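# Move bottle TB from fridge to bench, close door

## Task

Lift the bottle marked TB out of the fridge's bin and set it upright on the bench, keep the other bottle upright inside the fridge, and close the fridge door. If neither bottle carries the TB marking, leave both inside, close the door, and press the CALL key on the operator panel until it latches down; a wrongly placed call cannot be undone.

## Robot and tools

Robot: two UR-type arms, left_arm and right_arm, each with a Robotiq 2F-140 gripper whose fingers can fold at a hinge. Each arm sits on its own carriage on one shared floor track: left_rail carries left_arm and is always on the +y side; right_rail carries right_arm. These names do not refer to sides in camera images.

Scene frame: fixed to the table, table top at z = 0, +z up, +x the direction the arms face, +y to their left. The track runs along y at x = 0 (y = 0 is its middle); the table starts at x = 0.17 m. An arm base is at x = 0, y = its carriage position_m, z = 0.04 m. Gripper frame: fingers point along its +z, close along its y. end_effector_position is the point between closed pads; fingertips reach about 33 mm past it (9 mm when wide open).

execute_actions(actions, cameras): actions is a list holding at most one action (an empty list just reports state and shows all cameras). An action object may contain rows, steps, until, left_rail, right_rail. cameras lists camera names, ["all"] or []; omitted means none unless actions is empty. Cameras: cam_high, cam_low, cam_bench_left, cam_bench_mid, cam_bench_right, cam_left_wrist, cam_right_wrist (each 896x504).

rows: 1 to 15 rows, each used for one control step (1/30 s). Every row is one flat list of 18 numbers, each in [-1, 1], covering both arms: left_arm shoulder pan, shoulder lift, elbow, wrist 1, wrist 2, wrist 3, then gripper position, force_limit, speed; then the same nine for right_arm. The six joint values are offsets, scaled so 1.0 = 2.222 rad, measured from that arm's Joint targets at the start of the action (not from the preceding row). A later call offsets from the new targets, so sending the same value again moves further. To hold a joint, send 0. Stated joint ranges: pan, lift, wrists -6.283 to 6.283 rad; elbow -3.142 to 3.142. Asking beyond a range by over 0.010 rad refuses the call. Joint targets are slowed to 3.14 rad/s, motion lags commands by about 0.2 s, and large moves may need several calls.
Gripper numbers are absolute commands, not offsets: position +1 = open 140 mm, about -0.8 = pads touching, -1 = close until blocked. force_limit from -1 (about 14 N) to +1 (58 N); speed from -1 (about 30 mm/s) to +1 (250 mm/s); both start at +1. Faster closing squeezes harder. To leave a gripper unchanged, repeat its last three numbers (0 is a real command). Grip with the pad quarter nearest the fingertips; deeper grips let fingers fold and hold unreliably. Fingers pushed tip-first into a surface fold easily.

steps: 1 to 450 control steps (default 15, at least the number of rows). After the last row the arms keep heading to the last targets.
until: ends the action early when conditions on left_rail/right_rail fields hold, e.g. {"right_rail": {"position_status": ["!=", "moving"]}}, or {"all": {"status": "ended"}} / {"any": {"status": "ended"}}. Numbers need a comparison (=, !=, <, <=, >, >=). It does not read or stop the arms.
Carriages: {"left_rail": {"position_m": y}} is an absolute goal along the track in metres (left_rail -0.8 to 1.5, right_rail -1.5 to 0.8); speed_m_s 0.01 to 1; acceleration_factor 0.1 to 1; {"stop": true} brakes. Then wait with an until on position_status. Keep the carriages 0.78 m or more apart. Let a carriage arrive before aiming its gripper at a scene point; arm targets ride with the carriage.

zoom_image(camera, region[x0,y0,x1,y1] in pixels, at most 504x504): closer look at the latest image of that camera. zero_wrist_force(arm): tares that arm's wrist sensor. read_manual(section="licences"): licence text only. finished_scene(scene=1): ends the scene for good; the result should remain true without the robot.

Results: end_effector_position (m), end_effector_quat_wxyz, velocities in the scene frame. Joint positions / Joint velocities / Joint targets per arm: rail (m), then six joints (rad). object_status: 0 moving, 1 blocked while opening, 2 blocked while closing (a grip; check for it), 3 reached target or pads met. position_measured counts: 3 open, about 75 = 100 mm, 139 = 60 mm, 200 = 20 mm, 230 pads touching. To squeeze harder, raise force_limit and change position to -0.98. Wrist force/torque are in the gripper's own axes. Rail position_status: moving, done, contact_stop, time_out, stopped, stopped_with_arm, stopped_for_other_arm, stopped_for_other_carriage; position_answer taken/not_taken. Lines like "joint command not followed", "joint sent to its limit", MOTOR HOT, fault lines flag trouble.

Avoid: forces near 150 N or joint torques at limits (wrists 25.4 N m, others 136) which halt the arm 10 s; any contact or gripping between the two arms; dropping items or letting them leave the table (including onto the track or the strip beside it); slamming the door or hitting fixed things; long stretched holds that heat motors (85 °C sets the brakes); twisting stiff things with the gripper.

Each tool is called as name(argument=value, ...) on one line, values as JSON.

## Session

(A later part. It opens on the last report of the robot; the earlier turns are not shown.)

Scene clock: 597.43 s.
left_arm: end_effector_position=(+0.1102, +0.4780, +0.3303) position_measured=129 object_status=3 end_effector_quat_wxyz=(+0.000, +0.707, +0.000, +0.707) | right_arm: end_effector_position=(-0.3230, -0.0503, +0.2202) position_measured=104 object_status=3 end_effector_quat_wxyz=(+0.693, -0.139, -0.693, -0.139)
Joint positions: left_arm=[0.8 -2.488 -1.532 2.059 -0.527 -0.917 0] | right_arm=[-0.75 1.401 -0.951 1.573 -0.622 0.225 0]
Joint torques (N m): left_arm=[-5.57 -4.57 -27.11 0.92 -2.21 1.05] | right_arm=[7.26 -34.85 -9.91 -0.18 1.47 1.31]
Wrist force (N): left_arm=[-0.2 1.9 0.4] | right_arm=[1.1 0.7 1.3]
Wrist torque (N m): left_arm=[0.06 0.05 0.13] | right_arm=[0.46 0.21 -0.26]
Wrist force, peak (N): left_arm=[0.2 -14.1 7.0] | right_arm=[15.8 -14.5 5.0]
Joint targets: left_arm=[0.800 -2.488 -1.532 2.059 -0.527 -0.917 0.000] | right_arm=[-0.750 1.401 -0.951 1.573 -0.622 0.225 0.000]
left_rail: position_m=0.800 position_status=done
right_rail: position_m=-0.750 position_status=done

execute_actions(actions=[{"rows":[[0.1275,-0.0579,0.0559,0.002,0.1275,0,-1,0.8,-0.7,0,0,0,0,0.5294,0,0.2,0.6,0.5]],"steps":50}], cameras=["cam_left_wrist","cam_right_wrist"])

Scene clock: 602.30 s.
left_arm: end_effector_position=(+0.2400, +0.4780, +0.3304) position_measured=211 object_status=2 end_effector_quat_wxyz=(+0.000, +0.707, +0.000, +0.707) | right_arm: end_effector_position=(-0.0357, +0.1411, +0.2202) position_measured=104 object_status=3 end_effector_quat_wxyz=(+0.500, -0.500, -0.500, -0.500)
Joint positions: left_arm=[0.8 -2.204 -1.661 2.183 -0.522 -0.633 0] | right_arm=[-0.75 1.401 -0.951 1.573 -0.622 1.401 0]
Joint torques (N m): left_arm=[7.53 -25.48 -12.9 -0.6 5.37 1.32] | right_arm=[-2.92 -36.43 -20.57 -3.27 1.55 1.33]
Wrist force (N): left_arm=[3.7 -13.9 -16.8] | right_arm=[1.2 0.5 1.1]
Wrist torque (N m): left_arm=[0.20 -0.03 0.31] | right_arm=[0.42 0.19 -0.26]
Wrist force, peak (N): left_arm=[3.9 -13.8 -17.2] | right_arm=[1.2 5.0 1.8]
Joint targets: left_arm=[0.800 -2.204 -1.661 2.183 -0.522 -0.633 0.000] | right_arm=[-0.750 1.401 -0.951 1.573 -0.622 1.401 0.000]
left_rail: position_m=0.800 position_status=done
right_rail: position_m=-0.750 position_status=done
camera_calibration:
cam_left_wrist: T_world_to_cam=[[-0.0222286, -0.999579, 0.0186253, 0.486964], [-0.298346, -0.0111487, -0.954393, 0.403665], [0.954199, -0.0267716, -0.297973, 0.0260704], [0, 0, 0, 1]] pos_world=[0.10638, 0.491957, 0.383954]
cam_right_wrist: T_world_to_cam=[[0.999334, 0.0119798, -0.034468, 0.0570127], [-0.0282989, -0.341907, -0.939308, 0.253651], [-0.0230375, 0.939657, -0.34134, 0.0876782], [0, 0, 0, 1]] pos_world=[-0.0477768, 0.00365459, 0.270149]
Images, in order (width x height): cam_left_wrist 896x504, cam_right_wrist 896x504.

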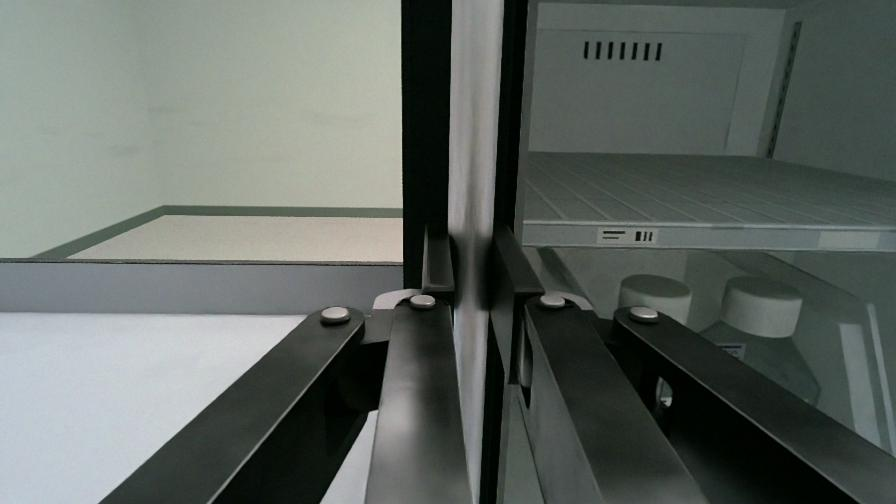

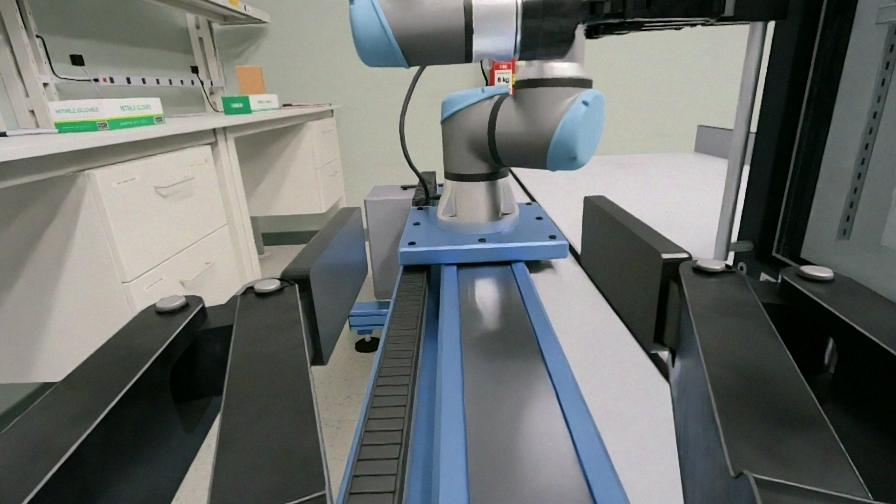

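execute_actions(actions=[{"rows":[[-0.0031,0.0157,-0.0156,-0.0001,-0.0157,0,-1,0.8,-0.7,0,0,0,0,0,0,0.2,0.6,0.5],[-0.0062,0.0313,-0.0311,-0.0002,-0.0314,0,-1,0.8,-0.7,0,0,0,0,0,0,0.2,0.6,0.5],[-0.0094,0.047,-0.0467,-0.0003,-0.0472,0,-1,0.8,-0.7,0,0,0,0,0,0,0.2,0.6,0.5],[-0.0125,0.0626,-0.0622,-0.0004,-0.0629,0,-1,0.8,-0.7,0,0,0,0,0,0,0.2,0.6,0.5],[-0.0156,0.0783,-0.0778,-0.0005,-0.0786,0,-1,0.8,-0.7,0,0,0,0,0,0,0.2,0.6,0.5],[-0.0151,0.1016,-0.1064,0.0049,-0.0967,0,-1,0.8,-0.7,0,0,0,0,0,0,0.2,0.6,0.5],[-0.0145,0.1249,-0.1351,0.0102,-0.1148,0,-1,0.8,-0.7,0,0,0,0,0,0,0.2,0.6,0.5],[-0.014,0.1481,-0.1637,0.0156,-0.1328,0,-1,0.8,-0.7,0,0,0,0,0,0,0.2,0.6,0.5],[-0.0134,0.1714,-0.1923,0.0209,-0.1509,0,-1,0.8,-0.7,0,0,0,0,0,0,0.2,0.6,0.5],[-0.0106,0.1902,-0.2197,0.0295,-0.163,0,-1,0.8,-0.7,0,0,0,0,0,0,0.2,0.6,0.5],[-0.0078,0.209,-0.2471,0.0381,-0.1751,0,-1,0.8,-0.7,0,0,0,0,0,0,0.2,0.6,0.5],[-0.0049,0.2277,-0.2745,0.0468,-0.1873,0,-1,0.8,-0.7,0,0,0,0,0,0,0.2,0.6,0.5],[-0.0021,0.2465,-0.3019,0.0554,-0.1994,0,-1,0.8,-0.7,0,0,0,0,0,0,0.2,0.6,0.5],[0.0007,0.2653,-0.3293,0.064,-0.2115,0,-1,0.8,-0.7,0,0,0,0,0,0,0.2,0.6,0.5]],"steps":30}])

Scene clock: 628.20 s.
left_arm: end_effector_position=(+0.0498, +0.4050, +0.3321) position_measured=211 object_status=2 end_effector_quat_wxyz=(-0.167, +0.686, +0.164, +0.690) | right_arm: end_effector_position=(-0.0357, +0.1411, +0.2202) position_measured=104 object_status=3 end_effector_quat_wxyz=(+0.500, -0.500, -0.500, -0.500)
Joint positions: left_arm=[0.8 -2.203 -1.071 1.452 -0.373 -1.103 0] | right_arm=[-0.75 1.401 -0.951 1.573 -0.622 1.401 0]
Joint torques (N m): left_arm=[9.94 -12.16 -27.35 -11.37 3.88 1.51] | right_arm=[-2.35 -42.37 -31.28 -3.06 1.56 1.17]
Wrist force (N): left_arm=[50.8 -17.2 1.1] | right_arm=[1.3 0.6 1.1]
Wrist torque (N m): left_arm=[0.21 -0.33 0.07] | right_arm=[0.43 0.17 -0.27]
Wrist force, peak (N): left_arm=[-49.6 -38.9 2.3] | right_arm=[1.6 0.6 1.4]
Joint targets: left_arm=[0.800 -2.203 -1.071 1.452 -0.380 -1.103 0.000] | right_arm=[-0.750 1.401 -0.951 1.573 -0.622 1.401 0.000]
left_rail: position_m=0.800 position_status=done
right_rail: position_m=-0.750 position_status=done

execute_actions(actions=[{"rows":[[0.0029,0.0145,-0.0241,0.0095,-0.0077,0,-1,0.8,-0.7,0,0,0,0,0,0,0.2,0.6,0.5],[0.0059,0.0291,-0.0482,0.019,-0.0155,0,-1,0.8,-0.7,0,0,0,0,0,0,0.2,0.6,0.5],[0.0088,0.0436,-0.0723,0.0285,-0.0232,0,-1,0.8,-0.7,0,0,0,0,0,0,0.2,0.6,0.5],[0.0118,0.0582,-0.0963,0.0379,-0.031,0,-1,0.8,-0.7,0,0,0,0,0,0,0.2,0.6,0.5],[0.0147,0.0727,-0.1204,0.0474,-0.0387,0,-1,0.8,-0.7,0,0,0,0,0,0,0.2,0.6,0.5],[0.0177,0.0873,-0.1445,0.0569,-0.0465,0,-1,0.8,-0.7,0,0,0,0,0,0,0.2,0.6,0.5],[0.0206,0.1018,-0.1686,0.0664,-0.0542,0,-1,0.8,-0.7,0,0,0,0,0,0,0.2,0.6,0.5],[0.0236,0.1191,-0.2005,0.081,-0.0605,0,-1,0.8,-0.7,0,0,0,0,0,0,0.2,0.6,0.5],[0.0266,0.1364,-0.2324,0.0956,-0.0668,0,-1,0.8,-0.7,0,0,0,0,0,0,0.2,0.6,0.5],[0.0296,0.1537,-0.2643,0.1101,-0.0731,0,-1,0.8,-0.7,0,0,0,0,0,0,0.2,0.6,0.5],[0.0327,0.1711,-0.2962,0.1247,-0.0795,0,-1,0.8,-0.7,0,0,0,0,0,0,0.2,0.6,0.5],[0.0357,0.1884,-0.3281,0.1393,-0.0858,0,-1,0.8,-0.7,0,0,0,0,0,0,0.2,0.6,0.5],[0.0387,0.2057,-0.36,0.1539,-0.0921,0,-1,0.8,-0.7,0,0,0,0,0,0,0.2,0.6,0.5],[0.0417,0.223,-0.3919,0.1684,-0.0984,0,-1,0.8,-0.7,0,0,0,0,0,0,0.2,0.6,0.5],[0.0447,0.2403,-0.4238,0.183,-0.1047,0,-1,0.8,-0.7,0,0,0,0,0,0,0.2,0.6,0.5]],"steps":32}], cameras=["cam_right_wrist","cam_left_wrist"])

Scene clock: 668.73 s.
left_arm: end_effector_position=(-0.0467, +0.3167, +0.3333) position_measured=211 object_status=2 end_effector_quat_wxyz=(-0.270, +0.650, +0.262, +0.661) | right_arm: end_effector_position=(-0.0357, +0.1411, +0.2202) position_measured=104 object_status=3 end_effector_quat_wxyz=(+0.500, -0.500, -0.500, -0.500)
Joint positions: left_arm=[0.8 -2.118 -0.61 0.658 -0.028 -1.317 0] | right_arm=[-0.75 1.401 -0.951 1.573 -0.622 1.401 0]
Joint torques (N m): left_arm=[1.06 -54.79 -20.07 2.89 -0.01 0.09] | right_arm=[-3.78 -50.25 -31.65 -3.17 1.29 1.26]
Wrist force (N): left_arm=[0.1 2.2 1.7] | right_arm=[1.1 0.5 1.2]
Wrist torque (N m): left_arm=[-0.22 0.42 0.01] | right_arm=[0.41 0.20 -0.27]
Wrist force, peak (N): left_arm=[43.5 -37.7 -3.9] | right_arm=[1.4 0.7 1.4]
Joint targets: left_arm=[0.800 -2.118 -0.610 0.658 -0.028 -1.317 0.000] | right_arm=[-0.750 1.401 -0.951 1.573 -0.622 1.401 0.000]
Tool commands: left_gripper/position=-1.0 left_gripper/force_limit=+0.803922 left_gripper/speed=-0.701961 right_gripper/position=+0.2 right_gripper/force_limit=+0.6 right_gripper/speed=+0.5
FORCE FAULT: contact force on the left arm reached its limit, and that arm stopped for 10 seconds. The contact can be on any part of that arm, not only on its tool. That arm's remaining commands of this call were not run. That arm's target is now where it stood when the stop ended, not its last command. That arm accepts commands again.
left_rail: position_m=0.800 position_status=done
right_rail: position_m=-0.750 position_status=done
camera_calibration:
cam_left_wrist: T_world_to_cam=[[0.68001, -0.733074, 0.013769, 0.269328], [-0.196482, -0.200288, -0.959833, 0.385636], [0.706386, 0.64999, -0.280234, 0.0644272], [0, 0, 0, 1]] pos_world=[-0.152885, 0.232798, 0.384492]
cam_right_wrist: T_world_to_cam=[[0.999334, 0.0119798, -0.034468, 0.0570127], [-0.0282989, -0.341907, -0.939308, 0.253651], [-0.0230375, 0.939657, -0.34134, 0.0876782], [0, 0, 0, 1]] pos_world=[-0.0477768, 0.00365459, 0.270149]
Images, in order (width x height): cam_left_wrist 896x504, cam_right_wrist 896x504.

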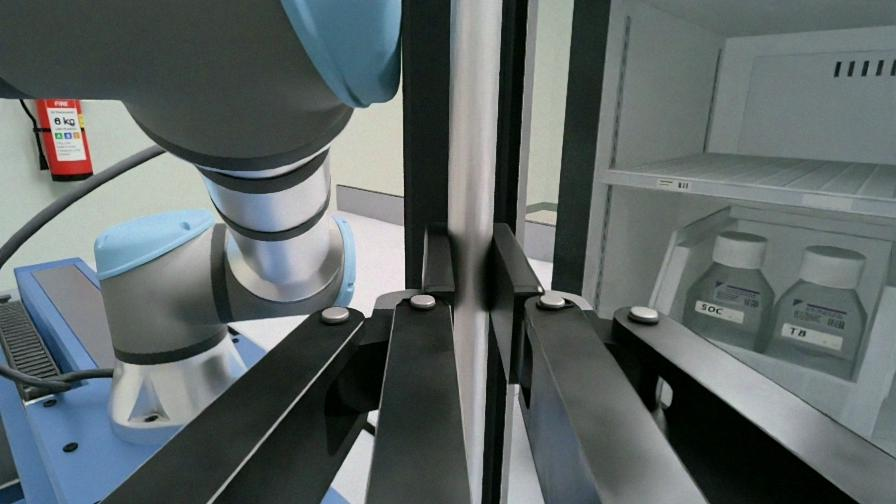

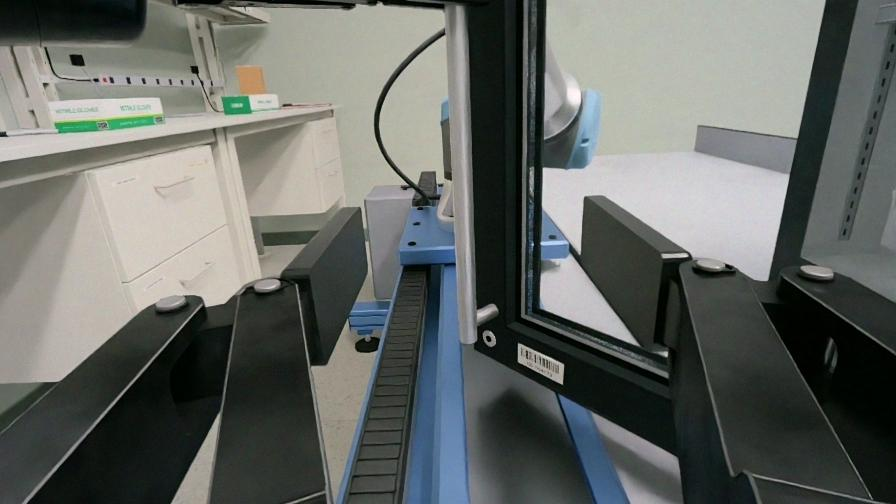

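execute_actions(actions=[{"rows":[[0,0,0,0,0,0,-1,0.8,-0.7,0.0825,0.1215,-0.2247,0.1032,0.2004,0,-0.28,0.8,0.5]],"steps":25}], cameras=["cam_right_wrist"])

Scene clock: 711.33 s.
left_arm: end_effector_position=(-0.0467, +0.3167, +0.3333) position_measured=211 object_status=2 end_effector_quat_wxyz=(-0.270, +0.650, +0.262, +0.661) | right_arm: end_effector_position=(-0.0620, +0.2411, +0.2202) position_measured=164 object_status=3 end_effector_quat_wxyz=(-0.430, +0.561, +0.430, +0.561)
Joint positions: left_arm=[0.8 -2.118 -0.61 0.658 -0.028 -1.317 0] | right_arm=[-0.75 1.584 -0.681 1.074 -0.393 1.847 0]
Joint torques (N m): left_arm=[12.5 -52.9 -20.95 3.01 0.03 0.18] | right_arm=[8.53 -47.26 -37.2 -0.84 1.41 1.04]
Wrist force (N): left_arm=[0.3 2.0 1.7] | right_arm=[1.1 0.7 1.1]
Wrist torque (N m): left_arm=[-0.27 0.43 0.02] | right_arm=[0.45 0.20 -0.26]
Wrist force, peak (N): left_arm=[0.6 2.3 2.3] | right_arm=[-21.2 -7.6 -1.0]
Joint targets: left_arm=[0.800 -2.118 -0.610 0.658 -0.028 -1.317 0.000] | right_arm=[-0.750 1.584 -0.681 1.074 -0.393 1.847 0.000]
left_rail: position_m=0.800 position_status=done
right_rail: position_m=-0.750 position_status=done
camera_calibration:
cam_right_wrist: T_world_to_cam=[[0.968339, -0.247255, -0.0344118, 0.142627], [-0.115839, -0.32294, -0.939304, 0.277123], [0.221134, 0.913551, -0.341357, 0.0144685], [0, 0, 0, 1]] pos_world=[-0.109209, 0.111541, 0.270149]
Images, in order (width x height): cam_right_wrist 896x504.

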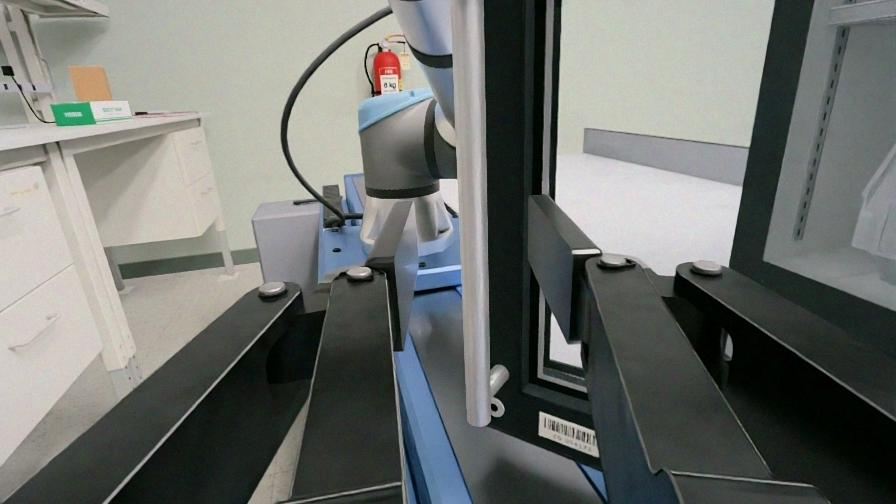

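execute_actions(actions=[{"rows":[[0,0,0,0,0,0,-1,0.8,-0.7,-0.0109,0.0804,-0.1564,0.076,-0.0109,0,-1,0.8,-0.8]],"steps":50}], cameras=["cam_right_wrist"])

Scene clock: 720.57 s.
left_arm: end_effector_position=(-0.0467, +0.3168, +0.3333) position_measured=211 object_status=2 end_effector_quat_wxyz=(-0.270, +0.650, +0.262, +0.661) | right_arm: end_effector_position=(-0.0435, +0.3064, +0.2203) position_measured=211 object_status=2 end_effector_quat_wxyz=(-0.429, +0.562, +0.429, +0.562)
Joint positions: left_arm=[0.8 -2.118 -0.61 0.658 -0.028 -1.317 0] | right_arm=[-0.75 1.56 -0.502 0.726 -0.224 1.826 0]
Joint torques (N m): left_arm=[11.85 -53.26 -20.03 2.68 0.03 0.25] | right_arm=[44.3 -63.79 -52.91 -10.36 -14.17 -1.07]
Wrist force (N): left_arm=[1.1 -1.4 3.2] | right_arm=[-7.7 41.7 -20.2]
Wrist torque (N m): left_arm=[-0.24 0.38 0.02] | right_arm=[-0.71 0.04 0.00]
Wrist force, peak (N): left_arm=[0.3 -2.3 5.6] | right_arm=[-6.3 41.5 -26.9]
Joint targets: left_arm=[0.800 -2.118 -0.610 0.658 -0.028 -1.317 0.000] | right_arm=[-0.750 1.560 -0.502 0.726 -0.224 1.822 0.000]
left_rail: position_m=0.800 position_status=done
right_rail: position_m=-0.750 position_status=done
camera_calibration:
cam_right_wrist: T_world_to_cam=[[0.967466, -0.250649, -0.0344266, 0.141828], [-0.116985, -0.32253, -0.939303, 0.300295], [0.224332, 0.91277, -0.341358, -0.0489262], [0, 0, 0, 1]] pos_world=[-0.0911081, 0.177061, 0.270249]
Images, in order (width x height): cam_right_wrist 896x504.

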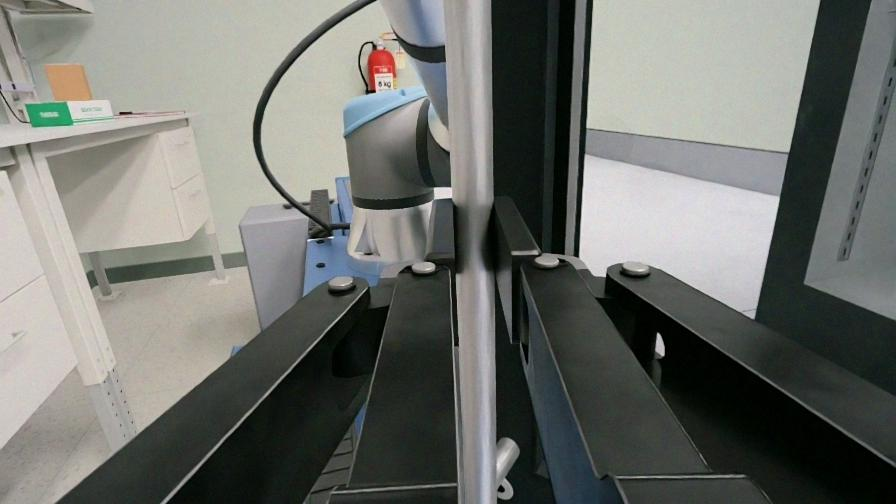

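execute_actions(actions=[{"rows":[[0,0,0,0,0,0,1,0.8,1,0,0,0,0,0,0,-1,0.8,-0.8]],"steps":24}])

execute_actions(actions=[{"rows":[[-0.0759,-0.0133,0.0216,-0.0173,-0.0829,0,1,0.8,1,0,0,0,0,0,0,-1,0.8,-0.8]],"steps":22}], cameras=["cam_left_wrist","cam_right_wrist"])

Scene clock: 754.87 s.
left_arm: end_effector_position=(-0.0467, +0.3167, +0.3333) position_measured=3 object_status=3 end_effector_quat_wxyz=(-0.270, +0.650, +0.262, +0.661) | right_arm: end_effector_position=(-0.0434, +0.3064, +0.2204) position_measured=211 object_status=2 end_effector_quat_wxyz=(-0.429, +0.562, +0.429, +0.562)
Joint positions: left_arm=[0.8 -2.118 -0.61 0.658 -0.028 -1.317 0] | right_arm=[-0.75 1.56 -0.502 0.726 -0.224 1.826 0]
Joint torques (N m): left_arm=[12.15 -53.05 -21.33 4.19 0.23 0.32] | right_arm=[32.03 -77.05 -44.21 -10.03 -14.03 -1.32]
Wrist force (N): left_arm=[-2.0 0.5 0.8] | right_arm=[-8.0 41.1 -24.2]
Wrist torque (N m): left_arm=[-0.24 0.47 0.13] | right_arm=[-0.72 0.06 0.00]
Wrist force, peak (N): left_arm=[0.6 -1.9 7.1] | right_arm=[-8.3 41.8 -24.6]
Joint targets: left_arm=[0.800 -2.118 -0.610 0.658 -0.028 -1.317 0.000] | right_arm=[-0.750 1.560 -0.502 0.726 -0.224 1.822 0.000]
left_rail: position_m=0.800 position_status=done
right_rail: position_m=-0.750 position_status=done

Scene clock: 755.80 s.
left_arm: end_effector_position=(-0.1599, +0.3798, +0.3303) position_measured=3 object_status=3 end_effector_quat_wxyz=(-0.271, +0.653, +0.271, +0.653) | right_arm: end_effector_position=(-0.0437, +0.3065, +0.2204) position_measured=211 object_status=2 end_effector_quat_wxyz=(-0.430, +0.562, +0.429, +0.562)
Joint positions: left_arm=[0.8 -2.286 -0.639 0.706 -0.067 -1.501 0] | right_arm=[-0.75 1.56 -0.502 0.726 -0.224 1.825 0]
Joint torques (N m): left_arm=[-5.32 -65.67 -10.51 1.27 -2.24 0.01] | right_arm=[31.88 -76.62 -46.71 -8.72 -14 -1.1]
Wrist force (N): left_arm=[-1.7 0.2 0.7] | right_arm=[-13.4 37.3 -14.5]
Wrist torque (N m): left_arm=[-0.31 0.43 0.14] | right_arm=[-0.67 -0.03 -0.02]
Wrist force, peak (N): left_arm=[0.9 19.0 8.6] | right_arm=[-7.2 40.9 -23.9]
Joint targets: left_arm=[0.800 -2.286 -0.639 0.706 -0.067 -1.501 0.000] | right_arm=[-0.750 1.560 -0.502 0.726 -0.224 1.822 0.000]
left_rail: position_m=0.800 position_status=done
right_rail: position_m=-0.750 position_status=done
camera_calibration:
cam_left_wrist: T_world_to_cam=[[0.691501, -0.722122, 0.0191501, 0.388518], [-0.203104, -0.219795, -0.954169, 0.377564], [0.693235, 0.655919, -0.298654, 0.104241], [0, 0, 0, 1]] pos_world=[-0.264239, 0.295171, 0.383951]
cam_right_wrist: T_world_to_cam=[[0.967633, -0.250002, -0.0344321, 0.141926], [-0.116771, -0.322592, -0.939308, 0.300396], [0.223722, 0.912926, -0.341343, -0.048931], [0, 0, 0, 1]] pos_world=[-0.0913083, 0.177058, 0.270349]
Images, in order (width x height): cam_left_wrist 896x504, cam_right_wrist 896x504.

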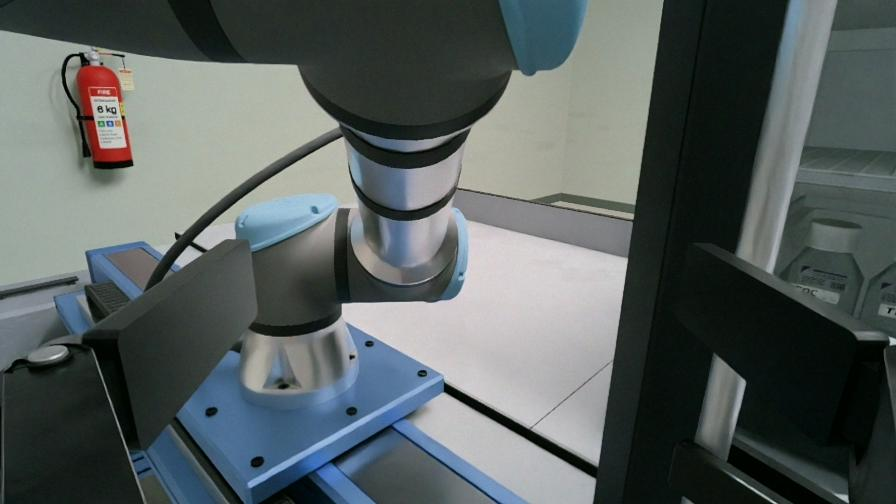

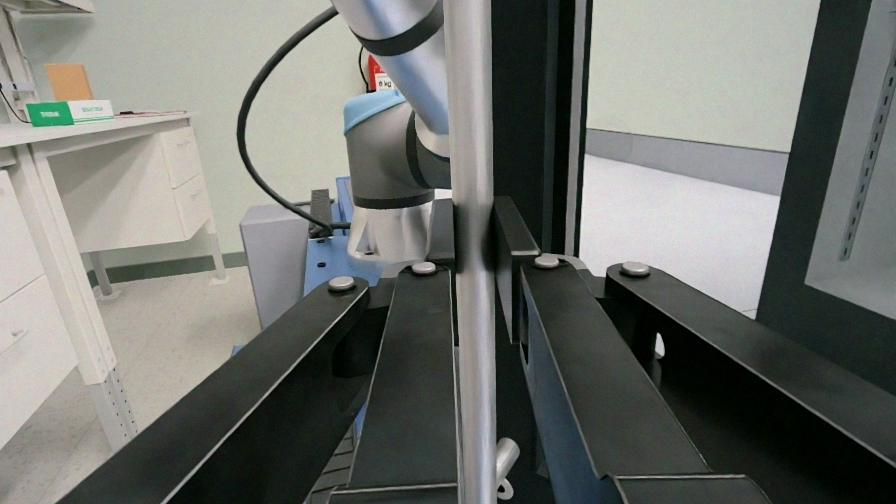

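execute_actions(actions=[{"left_rail":{"position_m":1.1},"rows":[[0,0,0,0,0,0,-0.2,0.8,1,0,0,0,0,0,0,-1,0.8,-0.8]],"steps":75,"until":{"left_rail":{"position_status":["!=","moving"]}}}])

Scene clock: 761.93 s.
left_arm: end_effector_position=(-0.1599, +0.6798, +0.3303) position_measured=154 object_status=3 end_effector_quat_wxyz=(-0.271, +0.653, +0.271, +0.653) | right_arm: end_effector_position=(-0.0437, +0.3065, +0.2204) position_measured=211 object_status=2 end_effector_quat_wxyz=(-0.430, +0.562, +0.429, +0.562)
Joint positions: left_arm=[1.1 -2.286 -0.639 0.706 -0.067 -1.501 0] | right_arm=[-0.75 1.56 -0.502 0.726 -0.224 1.825 0]
Joint torques (N m): left_arm=[7 -57.08 -14 3.62 0.45 -0.23] | right_arm=[31.82 -76.03 -42.8 -8.89 -13.94 -1.4]
Wrist force (N): left_arm=[-1.7 0.2 0.9] | right_arm=[-13.6 37.7 -14.5]
Wrist torque (N m): left_arm=[-0.31 0.38 0.13] | right_arm=[-0.60 0.00 -0.02]
Wrist force, peak (N): left_arm=[-2.0 -1.3 2.3] | right_arm=[-14.1 37.7 -14.7]
Joint targets: left_arm=[1.100 -2.286 -0.639 0.706 -0.067 -1.501 0.000] | right_arm=[-0.750 1.560 -0.502 0.726 -0.224 1.822 0.000]
left_rail: position_m=1.100 position_status=done
right_rail: position_m=-0.750 position_status=done

execute_actions(actions=[{"rows":[[0,0,0,0,0,0,-0.2,0.8,1,0.002,-0.0143,0.0276,-0.0133,-0.0036,0,-1,0.8,-0.8],[0,0,0,0,0,0,-0.2,0.8,1,0.004,-0.0286,0.0552,-0.0267,-0.0073,0,-1,0.8,-0.8],[0,0,0,0,0,0,-0.2,0.8,1,0.006,-0.0429,0.0828,-0.04,-0.0109,0,-1,0.8,-0.8],[0,0,0,0,0,0,-0.2,0.8,1,0.0079,-0.0571,0.1105,-0.0534,-0.0146,0,-1,0.8,-0.8],[0,0,0,0,0,0,-0.2,0.8,1,0.0099,-0.0714,0.1381,-0.0667,-0.0182,0,-1,0.8,-0.8],[0,0,0,0,0,0,-0.2,0.8,1,0.0119,-0.0857,0.1657,-0.0801,-0.0219,0,-1,0.8,-0.8],[0,0,0,0,0,0,-0.2,0.8,1,0.0139,-0.1,0.1933,-0.0934,-0.0255,0,-1,0.8,-0.8],[0,0,0,0,0,0,-0.2,0.8,1,0.014,-0.1121,0.2156,-0.1036,-0.0321,0,-1,0.8,-0.8],[0,0,0,0,0,0,-0.2,0.8,1,0.0142,-0.1241,0.2379,-0.1139,-0.0387,0,-1,0.8,-0.8],[0,0,0,0,0,0,-0.2,0.8,1,0.0143,-0.1362,0.2602,-0.1241,-0.0453,0,-1,0.8,-0.8],[0,0,0,0,0,0,-0.2,0.8,1,0.0145,-0.1482,0.2825,-0.1343,-0.0518,0,-1,0.8,-0.8],[0,0,0,0,0,0,-0.2,0.8,1,0.0146,-0.1603,0.3048,-0.1445,-0.0584,0,-1,0.8,-0.8],[0,0,0,0,0,0,-0.2,0.8,1,0.0148,-0.1723,0.3271,-0.1548,-0.065,0,-1,0.8,-0.8],[0,0,0,0,0,0,-0.2,0.8,1,0.0149,-0.1844,0.3494,-0.165,-0.0716,0,-1,0.8,-0.8]],"steps":30}], cameras=["cam_right_wrist"])

Scene clock: 801.73 s.
left_arm: end_effector_position=(-0.1599, +0.6798, +0.3303) position_measured=154 object_status=3 end_effector_quat_wxyz=(-0.271, +0.653, +0.271, +0.653) | right_arm: end_effector_position=(-0.1255, +0.1433, +0.2206) position_measured=211 object_status=2 end_effector_quat_wxyz=(+0.483, -0.517, -0.483, -0.517)
Joint positions: left_arm=[1.1 -2.286 -0.639 0.706 -0.067 -1.501 0] | right_arm=[-0.75 1.593 -0.912 1.502 -0.59 1.661 0]
Joint torques (N m): left_arm=[7.42 -42.29 -28.81 3.59 1.34 0.13] | right_arm=[-39.27 -46.16 3 1.74 13.72 -1]
Wrist force (N): left_arm=[-1.6 0.4 0.8] | right_arm=[13.9 -40.3 11.7]
Wrist torque (N m): left_arm=[-0.25 0.34 0.14] | right_arm=[1.58 0.18 -0.24]
Wrist force, peak (N): left_arm=[-2.1 0.5 1.1] | right_arm=[-38.3 39.4 -7.0]
Joint targets: left_arm=[1.100 -2.286 -0.639 0.706 -0.067 -1.501 0.000] | right_arm=[-0.750 1.593 -0.912 1.503 -0.590 1.663 0.000]
left_rail: position_m=1.100 position_status=done
right_rail: position_m=-0.750 position_status=done
camera_calibration:
cam_right_wrist: T_world_to_cam=[[0.997893, -0.0549475, -0.0344899, 0.156151], [-0.0511368, -0.339052, -0.939377, 0.248993], [0.0399225, 0.939161, -0.341148, 0.0916466], [0, 0, 0, 1]] pos_world=[-0.146748, 0.00693099, 0.270549]
Images, in order (width x height): cam_right_wrist 896x504.

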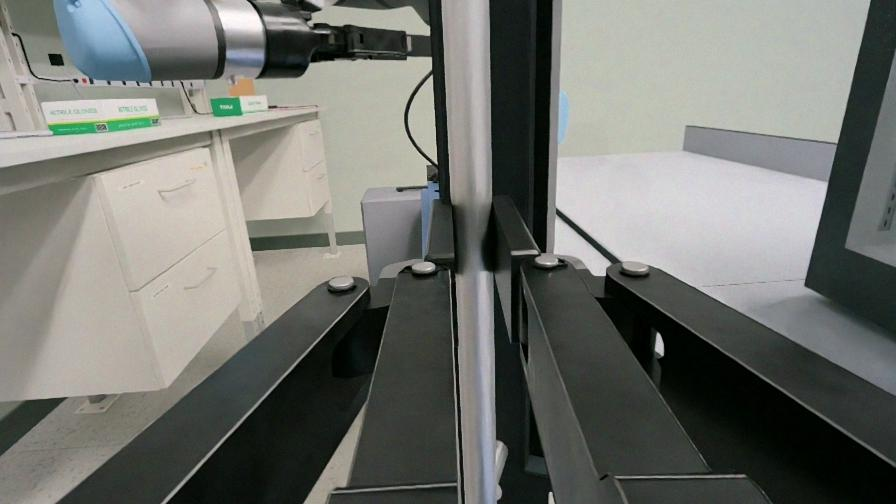

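execute_actions(actions=[{"rows":[[0.1491,-0.2482,0.455,-0.9138,0.5184,0.7069,-0.2,0.8,1,-0.0038,-0.0161,0.0279,-0.0119,-0.0148,0,-1,0.8,-0.8],[0.1491,-0.2482,0.455,-0.9138,0.5184,0.7069,-0.2,0.8,1,-0.0076,-0.0322,0.0559,-0.0239,-0.0296,0,-1,0.8,-0.8],[0.1491,-0.2482,0.455,-0.9138,0.5184,0.7069,-0.2,0.8,1,-0.0114,-0.0483,0.0838,-0.0358,-0.0445,0,-1,0.8,-0.8],[0.1491,-0.2482,0.455,-0.9138,0.5184,0.7069,-0.2,0.8,1,-0.0152,-0.0644,0.1118,-0.0478,-0.0593,0,-1,0.8,-0.8],[0.1491,-0.2482,0.455,-0.9138,0.5184,0.7069,-0.2,0.8,1,-0.019,-0.0805,0.1397,-0.0597,-0.0741,0,-1,0.8,-0.8],[0.1491,-0.2482,0.455,-0.9138,0.5184,0.7069,-0.2,0.8,1,-0.0251,-0.0898,0.1544,-0.0651,-0.0871,0,-1,0.8,-0.8],[0.1491,-0.2482,0.455,-0.9138,0.5184,0.7069,-0.2,0.8,1,-0.0312,-0.099,0.169,-0.0705,-0.1001,0,-1,0.8,-0.8],[0.1491,-0.2482,0.455,-0.9138,0.5184,0.7069,-0.2,0.8,1,-0.0373,-0.1083,0.1837,-0.0759,-0.113,0,-1,0.8,-0.8],[0.1491,-0.2482,0.455,-0.9138,0.5184,0.7069,-0.2,0.8,1,-0.0435,-0.1175,0.1984,-0.0814,-0.126,0,-1,0.8,-0.8],[0.1491,-0.2482,0.455,-0.9138,0.5184,0.7069,-0.2,0.8,1,-0.0496,-0.1268,0.213,-0.0868,-0.139,0,-1,0.8,-0.8],[0.1491,-0.2482,0.455,-0.9138,0.5184,0.7069,-0.2,0.8,1,-0.0557,-0.136,0.2277,-0.0922,-0.152,0,-1,0.8,-0.8],[0.1491,-0.2482,0.455,-0.9138,0.5184,0.7069,-0.2,0.8,1,-0.0618,-0.1453,0.2423,-0.0976,-0.1649,0,-1,0.8,-0.8],[0.1491,-0.2482,0.455,-0.9138,0.5184,0.7069,-0.2,0.8,1,-0.0679,-0.1545,0.257,-0.103,-0.1779,0,-1,0.8,-0.8]],"steps":40}], cameras=["cam_right_wrist","cam_left_wrist"])

Scene clock: 943.67 s.
left_arm: end_effector_position=(+0.1711, +0.3874, +0.2938) position_measured=154 object_status=3 end_effector_quat_wxyz=(+0.110, +0.804, -0.156, +0.563) | right_arm: end_effector_position=(-0.1378, -0.0303, +0.2209) position_measured=211 object_status=2 end_effector_quat_wxyz=(+0.544, -0.452, -0.544, -0.452)
Joint positions: left_arm=[1.1 -1.955 -1.191 1.717 -2.097 -0.349 1.57] | right_arm=[-0.75 1.442 -1.255 2.074 -0.819 1.259 0]
Joint torques (N m): left_arm=[7.91 -49.31 -13.09 -4.42 4.41 2.37] | right_arm=[-37.59 -10.38 14.82 9.39 13.88 -1.29]
Wrist force (N): left_arm=[-1.8 0.0 1.3] | right_arm=[45.1 -40.2 5.5]
Wrist torque (N m): left_arm=[-0.25 0.40 0.12] | right_arm=[1.63 0.83 -0.07]
Wrist force, peak (N): left_arm=[-8.2 -21.2 -10.6] | right_arm=[45.4 -40.3 5.5]
Joint targets: left_arm=[1.100 -1.955 -1.191 1.717 -2.097 -0.349 1.570] | right_arm=[-0.750 1.442 -1.255 2.074 -0.819 1.268 0.000]
left_rail: position_m=1.100 position_status=done
right_rail: position_m=-0.750 position_status=done
camera_calibration:
cam_left_wrist: T_world_to_cam=[[-0.38775, -0.921392, 0.0261973, 0.425595], [-0.567662, 0.216305, -0.794338, 0.258139], [0.72623, -0.322876, -0.606911, 0.323096], [0, 0, 0, 1]] pos_world=[0.0769181, 0.440623, 0.389991]
cam_right_wrist: T_world_to_cam=[[0.980249, 0.194801, -0.0341191, 0.163986], [0.0348746, -0.340086, -0.939747, 0.201669], [-0.194667, 0.919997, -0.340163, 0.222049], [0, 0, 0, 1]] pos_world=[-0.124554, -0.167644, 0.270646]
Images, in order (width x height): cam_left_wrist 896x504, cam_right_wrist 896x504.

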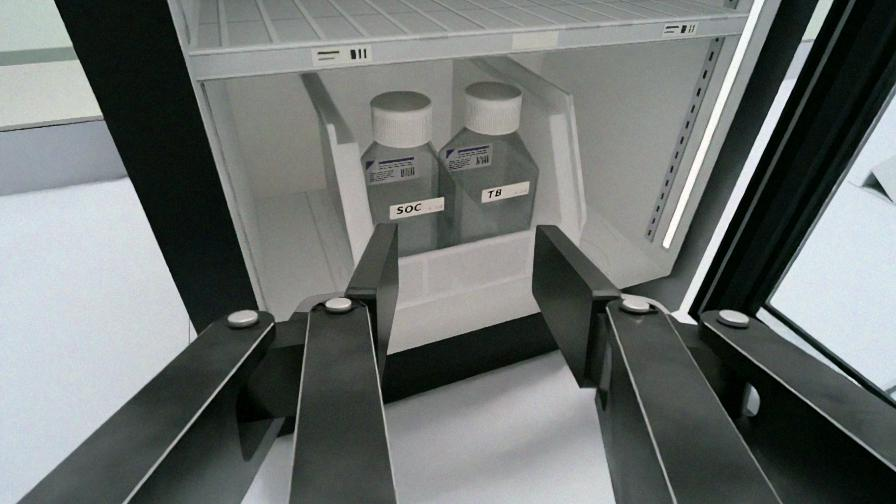

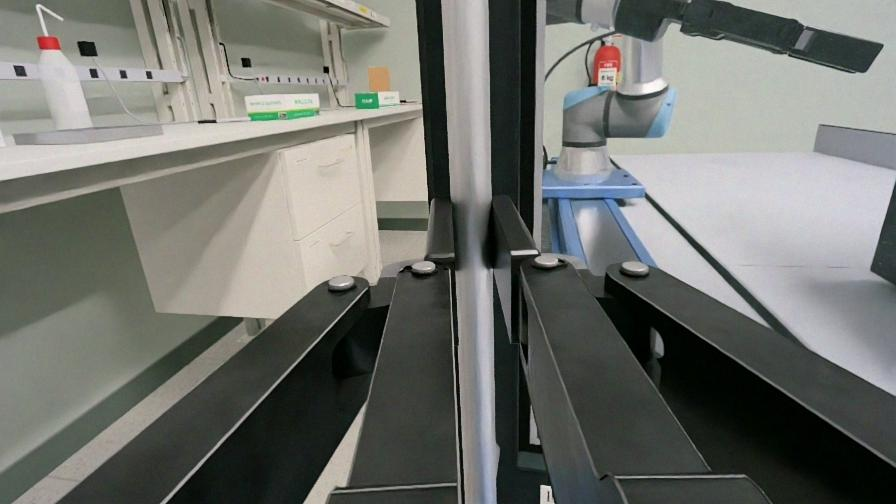

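execute_actions(actions=[{"left_rail":{"position_m":1.0},"steps":50,"until":{"left_rail":{"position_status":["!=","moving"]}}}])

execute_actions(actions=[{"rows":[[0.0863,0.0729,-0.0994,0.0266,0,0.0004,0.0,0.8,1,0,0,0,0,0,0,-1,0.8,-0.8]],"steps":25}], cameras=["cam_left_wrist"])

Scene clock: 991.47 s.
left_arm: end_effector_position=(+0.1711, +0.2874, +0.2939) position_measured=154 object_status=3 end_effector_quat_wxyz=(+0.110, +0.804, -0.156, +0.563) | right_arm: end_effector_position=(-0.1378, -0.0303, +0.2209) position_measured=211 object_status=2 end_effector_quat_wxyz=(+0.544, -0.452, -0.544, -0.452)
Joint positions: left_arm=[1 -1.955 -1.191 1.717 -2.097 -0.349 1.57] | right_arm=[-0.75 1.442 -1.255 2.074 -0.819 1.259 0]
Joint torques (N m): left_arm=[4.74 -27.4 -23.44 -3.48 2.67 2.72] | right_arm=[-36.97 -9.37 15.97 9.67 13.79 -1.35]
Wrist force (N): left_arm=[-1.7 -0.1 1.1] | right_arm=[44.7 -40.3 5.6]
Wrist torque (N m): left_arm=[-0.27 0.39 0.12] | right_arm=[1.61 0.85 -0.07]
Wrist force, peak (N): left_arm=[-2.0 -2.3 0.4] | right_arm=[45.6 -40.3 5.3]
Joint targets: left_arm=[1.000 -1.955 -1.191 1.717 -2.097 -0.349 1.570] | right_arm=[-0.750 1.442 -1.255 2.074 -0.819 1.268 0.000]
Tool commands: left_gripper/position=-0.2 left_gripper/force_limit=+0.8 left_gripper/speed=+1.0 right_gripper/position=-1.0 right_gripper/force_limit=+0.8 right_gripper/speed=-0.8
left_rail: position_m=1.000 position_status=done
right_rail: position_m=-0.750 position_status=done

Scene clock: 992.50 s.
left_arm: end_effector_position=(+0.2899, +0.2619, +0.2836) position_measured=129 object_status=3 end_effector_quat_wxyz=(+0.055, +0.815, -0.079, +0.571) | right_arm: end_effector_position=(-0.1378, -0.0303, +0.2209) position_measured=211 object_status=2 end_effector_quat_wxyz=(+0.544, -0.452, -0.544, -0.452)
Joint positions: left_arm=[1 -1.763 -1.029 1.496 -2.038 -0.349 1.571] | right_arm=[-0.75 1.442 -1.255 2.074 -0.819 1.259 0]
Joint torques (N m): left_arm=[7.92 -30.15 -33.28 -1.53 0.88 2.26] | right_arm=[-36.95 -10.1 13.56 9.44 14.11 -1.08]
Wrist force (N): left_arm=[-1.6 -0.4 1.4] | right_arm=[45.1 -40.3 5.4]
Wrist torque (N m): left_arm=[-0.35 0.39 0.12] | right_arm=[1.59 0.86 -0.07]
Wrist force, peak (N): left_arm=[-5.8 -1.9 -14.9] | right_arm=[45.4 -40.3 5.5]
Joint targets: left_arm=[1.000 -1.763 -1.029 1.496 -2.038 -0.349 1.571] | right_arm=[-0.750 1.442 -1.255 2.074 -0.819 1.268 0.000]
left_rail: position_m=1.000 position_status=done
right_rail: position_m=-0.750 position_status=done
camera_calibration:
cam_left_wrist: T_world_to_cam=[[-0.20536, -0.978363, 0.0251699, 0.318523], [-0.598253, 0.105137, -0.79438, 0.382628], [0.774545, -0.178191, -0.6069, 0.138175], [0, 0, 0, 1]] pos_world=[0.187297, 0.296024, 0.379794]
Images, in order (width x height): cam_left_wrist 896x504.

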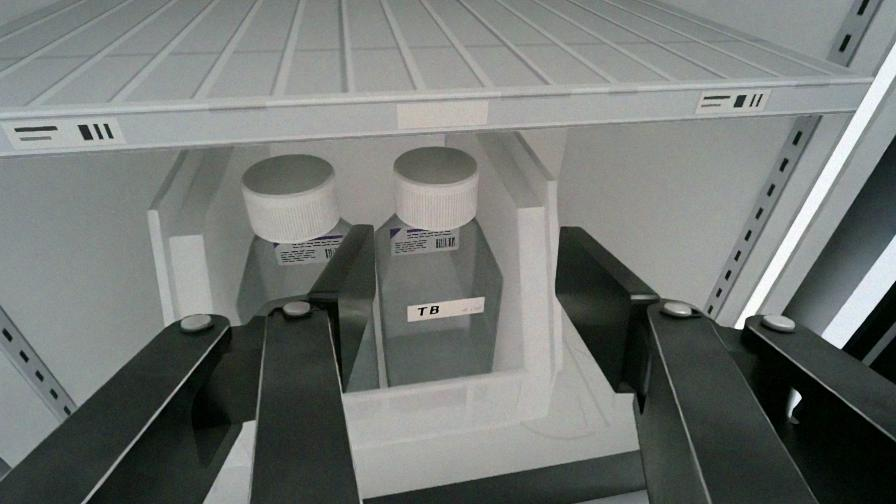

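execute_actions(actions=[{"rows":[[0.0746,0.0823,-0.0938,0.0116,0,0,0.0,0.8,1,0,0,0,0,0,0,-1,0.8,-0.8]],"steps":25}], cameras=["cam_left_wrist"])

Scene clock: 1015.03 s.
left_arm: end_effector_position=(+0.4059, +0.2529, +0.2466) position_measured=129 object_status=3 end_effector_quat_wxyz=(+0.008, +0.819, -0.011, +0.573) | right_arm: end_effector_position=(-0.1378, -0.0303, +0.2209) position_measured=211 object_status=2 end_effector_quat_wxyz=(+0.544, -0.452, -0.544, -0.452)
Joint positions: left_arm=[1 -1.597 -0.846 1.288 -2.012 -0.349 1.571] | right_arm=[-0.75 1.442 -1.255 2.074 -0.819 1.259 0]
Joint torques (N m): left_arm=[6.74 -36.95 -32.16 -1.62 0.81 2.41] | right_arm=[-36.68 -9.13 13.77 9.44 13.76 -1.26]
Motor temperatures (°C): left_arm=[31 38 36 39 41 36] | right_arm=[35 31 34 40 43 48]
Wrist force (N): left_arm=[-1.8 -0.2 0.8] | right_arm=[45.2 -40.1 5.5]
Wrist torque (N m): left_arm=[-0.32 0.43 0.12] | right_arm=[1.63 0.89 -0.06]
Wrist force, peak (N): left_arm=[-1.6 -2.1 -15.8] | right_arm=[45.7 -40.3 5.2]
Joint targets: left_arm=[1.000 -1.597 -0.846 1.288 -2.012 -0.349 1.571] | right_arm=[-0.750 1.442 -1.255 2.074 -0.819 1.268 0.000]
left_rail: position_m=1.000 position_status=done
right_rail: position_m=-0.750 position_status=done
camera_calibration:
cam_left_wrist: T_world_to_cam=[[-0.0412006, -0.99884, 0.0249252, 0.273195], [-0.607409, 0.0052318, -0.794372, 0.452557], [0.79332, -0.0478684, -0.60692, -0.0163041], [0, 0, 0, 1]] pos_world=[0.299078, 0.26973, 0.342794]
Images, in order (width x height): cam_left_wrist 896x504.

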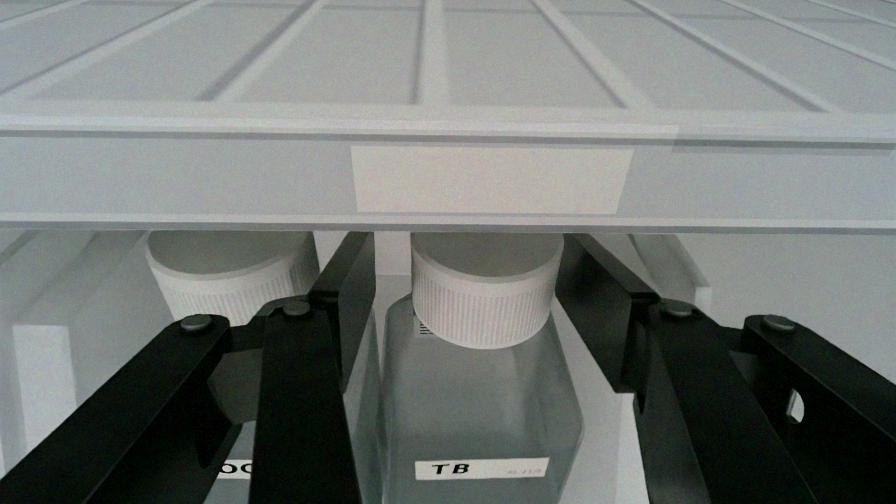

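execute_actions(actions=[{"rows":[[0,0.0064,-0.012,0.0052,0,0,0.0,1,-1,0,0,0,0,0,0,-1,0.8,-0.8],[0,0.0064,-0.012,0.0052,0,0,0.0,1,-1,0,0,0,0,0,0,-1,0.8,-0.8],[0,0.0064,-0.012,0.0052,0,0,0.0,1,-1,0,0,0,0,0,0,-1,0.8,-0.8],[0,0.0064,-0.012,0.0052,0,0,0.0,1,-1,0,0,0,0,0,0,-1,0.8,-0.8],[0,0.0064,-0.012,0.0052,0,0,-1,1,-1,0,0,0,0,0,0,-1,0.8,-0.8]],"steps":50}], cameras=["cam_left_wrist"])

Scene clock: 1035.80 s.
left_arm: end_effector_position=(+0.4057, +0.2462, +0.2471) position_measured=162 object_status=2 end_effector_quat_wxyz=(+0.008, +0.819, -0.011, +0.573) | right_arm: end_effector_position=(-0.1378, -0.0303, +0.2209) position_measured=211 object_status=2 end_effector_quat_wxyz=(+0.544, -0.452, -0.544, -0.452)
Joint positions: left_arm=[1 -1.597 -0.832 1.261 -2.001 -0.349 1.571] | right_arm=[-0.75 1.442 -1.255 2.074 -0.819 1.259 0]
Joint torques (N m): left_arm=[-5.68 -45.03 -32.05 -3.48 3.51 2.07] | right_arm=[-37.26 -9.88 13.15 9.56 13.96 -1.19]
Wrist force (N): left_arm=[-0.9 -1.2 0.1] | right_arm=[45.0 -39.9 5.4]
Wrist torque (N m): left_arm=[-0.32 0.36 0.16] | right_arm=[1.60 0.80 -0.07]
Wrist force, peak (N): left_arm=[-4.0 -0.9 1.8] | right_arm=[45.6 -40.4 5.3]
Joint targets: left_arm=[1.000 -1.597 -0.832 1.261 -2.001 -0.349 1.571] | right_arm=[-0.750 1.442 -1.255 2.074 -0.819 1.268 0.000]
left_rail: position_m=1.000 position_status=done
right_rail: position_m=-0.750 position_status=done
camera_calibration:
cam_left_wrist: T_world_to_cam=[[-0.0411644, -0.99882, 0.025787, 0.266272], [-0.607438, 0.00452611, -0.794355, 0.453115], [0.7933, -0.0483632, -0.606907, -0.0161067], [0, 0, 0, 1]] pos_world=[0.298977, 0.263128, 0.343292]
Images, in order (width x height): cam_left_wrist 896x504.

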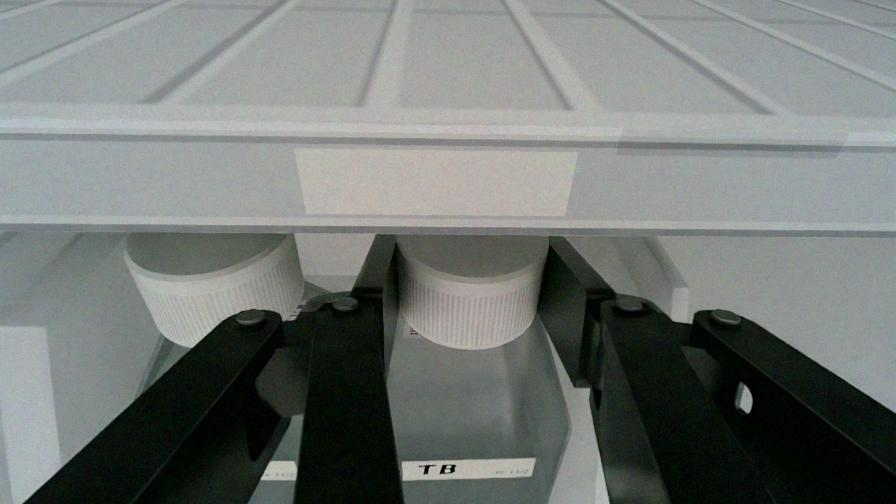

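execute_actions(actions=[{"rows":[[0,-0.0026,-0.0027,0.0056,0,0,-1,1,-1,0,0,0,0,0,0,-1,0.8,-0.8],[0,-0.0052,-0.0055,0.0112,0,0,-1,1,-1,0,0,0,0,0,0,-1,0.8,-0.8]],"steps":20}], cameras=["cam_left_wrist"])

Scene clock: 1099.53 s.
left_arm: end_effector_position=(+0.4057, +0.2462, +0.2588) position_measured=162 object_status=2 end_effector_quat_wxyz=(+0.007, +0.819, -0.011, +0.573) | right_arm: end_effector_position=(-0.1378, -0.0303, +0.2209) position_measured=211 object_status=2 end_effector_quat_wxyz=(+0.544, -0.452, -0.544, -0.452)
Joint positions: left_arm=[1 -1.597 -0.843 1.249 -1.976 -0.349 1.571] | right_arm=[-0.75 1.442 -1.255 2.074 -0.819 1.259 0]
Joint torques (N m): left_arm=[-3.91 -64.22 -35.34 -2.05 2.98 2.1] | right_arm=[-37.18 -7.39 13.14 9.4 13.75 -0.86]
Wrist force (N): left_arm=[-6.1 -0.2 2.3] | right_arm=[45.3 -39.9 5.5]
Wrist torque (N m): left_arm=[-0.31 0.53 0.12] | right_arm=[1.64 0.83 -0.07]
Wrist force, peak (N): left_arm=[-8.3 -0.8 3.1] | right_arm=[45.3 -40.2 5.4]
Joint targets: left_arm=[1.000 -1.597 -0.843 1.249 -1.976 -0.349 1.571] | right_arm=[-0.750 1.442 -1.255 2.074 -0.819 1.268 0.000]
left_rail: position_m=1.000 position_status=done
right_rail: position_m=-0.750 position_status=done
camera_calibration:
cam_left_wrist: T_world_to_cam=[[-0.0411829, -0.998844, 0.0247852, 0.26624], [-0.607405, 0.00533215, -0.794374, 0.462196], [0.793324, -0.0477692, -0.606923, -0.0091671], [0, 0, 0, 1]] pos_world=[0.298977, 0.26303, 0.354994]
Images, in order (width x height): cam_left_wrist 896x504.

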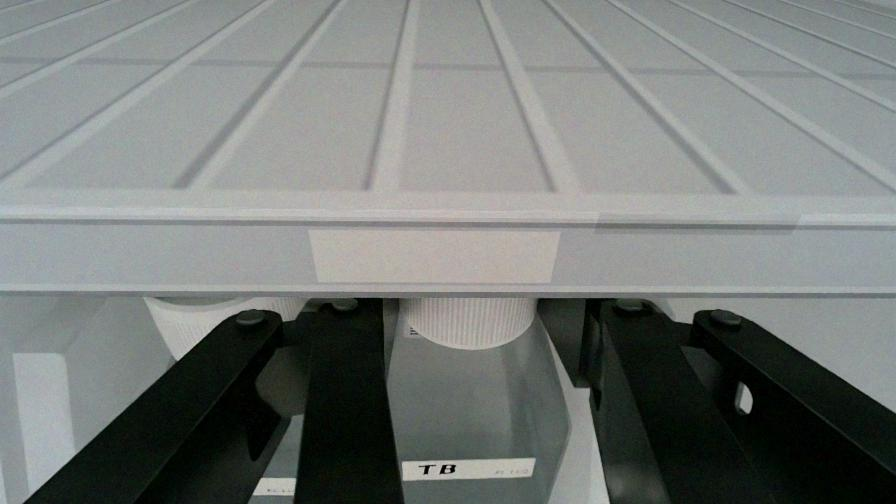

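execute_actions(actions=[{"rows":[[-0.0042,0.0034,0.011,-0.0143,0.0196,0,-1,1,-1,0,0,0,0,0,0,-1,0.8,-0.8],[-0.0085,0.0067,0.0219,-0.0287,0.0393,0,-1,1,-1,0,0,0,0,0,0,-1,0.8,-0.8],[-0.0127,0.0101,0.0329,-0.043,0.0589,0,-1,1,-1,0,0,0,0,0,0,-1,0.8,-0.8],[-0.017,0.0135,0.0439,-0.0573,0.0786,0,-1,1,-1,0,0,0,0,0,0,-1,0.8,-0.8],[-0.0212,0.0168,0.0548,-0.0716,0.0982,0,-1,1,-1,0,0,0,0,0,0,-1,0.8,-0.8],[-0.0254,0.0202,0.0658,-0.086,0.1178,0,-1,1,-1,0,0,0,0,0,0,-1,0.8,-0.8],[-0.0297,0.0235,0.0767,-0.1003,0.1375,0,-1,1,-1,0,0,0,0,0,0,-1,0.8,-0.8],[-0.0339,0.0269,0.0877,-0.1146,0.1571,0,-1,1,-1,0,0,0,0,0,0,-1,0.8,-0.8]],"steps":24}], cameras=["cam_left_wrist"])

Scene clock: 1113.27 s.
left_arm: end_effector_position=(+0.3698, +0.2479, +0.2619) position_measured=162 object_status=2 end_effector_quat_wxyz=(+0.036, +0.706, -0.036, +0.706) | right_arm: end_effector_position=(-0.1378, -0.0303, +0.2209) position_measured=211 object_status=2 end_effector_quat_wxyz=(+0.544, -0.452, -0.544, -0.452)
Joint positions: left_arm=[1 -1.673 -0.784 1.443 -2.231 0 1.571] | right_arm=[-0.75 1.442 -1.255 2.074 -0.819 1.259 0]
Joint torques (N m): left_arm=[-5.9 -38.57 -12.98 -4.78 5.63 2.06] | right_arm=[-37.32 -7.54 13.09 9.57 14.05 -0.72]
Wrist force (N): left_arm=[-6.3 0.1 0.9] | right_arm=[44.6 -40.0 5.6]
Wrist torque (N m): left_arm=[-0.32 0.31 0.13] | right_arm=[1.63 0.85 -0.06]
Wrist force, peak (N): left_arm=[-11.1 -1.5 -0.5] | right_arm=[45.3 -40.2 5.4]
Joint targets: left_arm=[1.000 -1.673 -0.784 1.443 -2.231 0.000 1.571] | right_arm=[-0.750 1.442 -1.255 2.074 -0.819 1.268 0.000]
left_rail: position_m=1.000 position_status=done
right_rail: position_m=-0.750 position_status=done
camera_calibration:
cam_left_wrist: T_world_to_cam=[[-0.12379, -0.992141, 0.0182432, 0.29696], [-0.298662, 0.0197194, -0.954155, 0.366917], [0.946297, -0.123563, -0.298755, -0.0971529], [0, 0, 0, 1]] pos_world=[0.23828, 0.275387, 0.315653]
Images, in order (width x height): cam_left_wrist 896x504.

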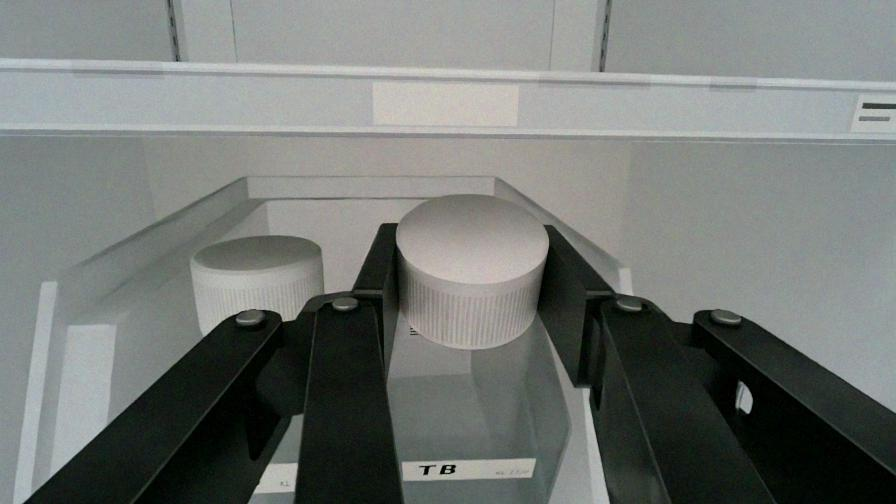

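execute_actions(actions=[{"rows":[[-0.0023,0.0118,0.0024,-0.0142,0.0224,0,-1,1,-1,0,0,0,0,0,0,-1,0.8,-0.8],[-0.0045,0.0236,0.0048,-0.0284,0.0449,0,-1,1,-1,0,0,0,0,0,0,-1,0.8,-0.8],[-0.0068,0.0354,0.0072,-0.0426,0.0673,0,-1,1,-1,0,0,0,0,0,0,-1,0.8,-0.8],[-0.009,0.0473,0.0096,-0.0569,0.0898,0,-1,1,-1,0,0,0,0,0,0,-1,0.8,-0.8],[-0.0113,0.0591,0.012,-0.0711,0.1122,0,-1,1,-1,0,0,0,0,0,0,-1,0.8,-0.8],[-0.0135,0.0709,0.0144,-0.0853,0.1347,0,-1,1,-1,0,0,0,0,0,0,-1,0.8,-0.8],[-0.0158,0.0827,0.0168,-0.0995,0.1571,0,-1,1,-1,0,0,0,0,0,0,-1,0.8,-0.8]],"steps":22}], cameras=["cam_left_wrist"])

Scene clock: 1128.90 s.
left_arm: end_effector_position=(+0.3261, +0.2483, +0.2462) position_measured=162 object_status=2 end_effector_quat_wxyz=(+0.056, +0.572, -0.039, +0.817) | right_arm: end_effector_position=(-0.1378, -0.0303, +0.2209) position_measured=211 object_status=2 end_effector_quat_wxyz=(+0.544, -0.452, -0.544, -0.452)
Joint positions: left_arm=[1 -1.708 -0.6 1.481 -2.452 0.349 1.571] | right_arm=[-0.75 1.442 -1.255 2.074 -0.819 1.258 0]
Joint torques (N m): left_arm=[-6.55 -41.04 -8.64 -4.87 5.12 1.71] | right_arm=[-35.38 -6.9 13.11 9.5 13.88 -0.59]
Wrist force (N): left_arm=[-6.0 0.8 1.3] | right_arm=[45.3 -39.7 5.3]
Wrist torque (N m): left_arm=[-0.26 0.43 0.10] | right_arm=[1.56 0.82 -0.06]
Wrist force, peak (N): left_arm=[-11.6 -0.5 -2.1] | right_arm=[45.5 -40.2 5.6]
Joint targets: left_arm=[1.000 -1.708 -0.600 1.481 -2.452 0.349 1.571] | right_arm=[-0.750 1.442 -1.255 2.074 -0.819 1.268 0.000]
left_rail: position_m=1.000 position_status=done
right_rail: position_m=-0.750 position_status=done
camera_calibration:
cam_left_wrist: T_world_to_cam=[[-0.163372, -0.986518, 0.00958993, 0.305858], [0.0433428, -0.0168882, -0.998918, 0.247425], [0.985612, -0.16278, 0.0455175, -0.148296], [0, 0, 0, 1]] pos_world=[0.185407, 0.281773, 0.250974]
Images, in order (width x height): cam_left_wrist 896x504.

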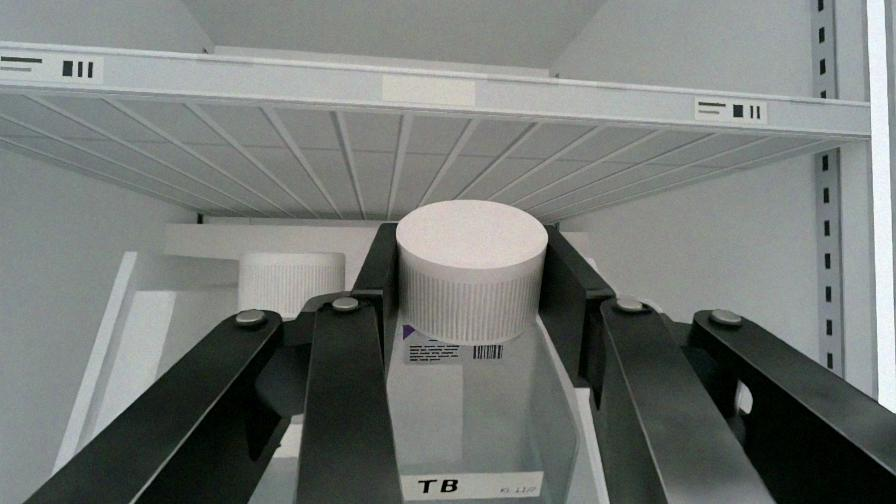

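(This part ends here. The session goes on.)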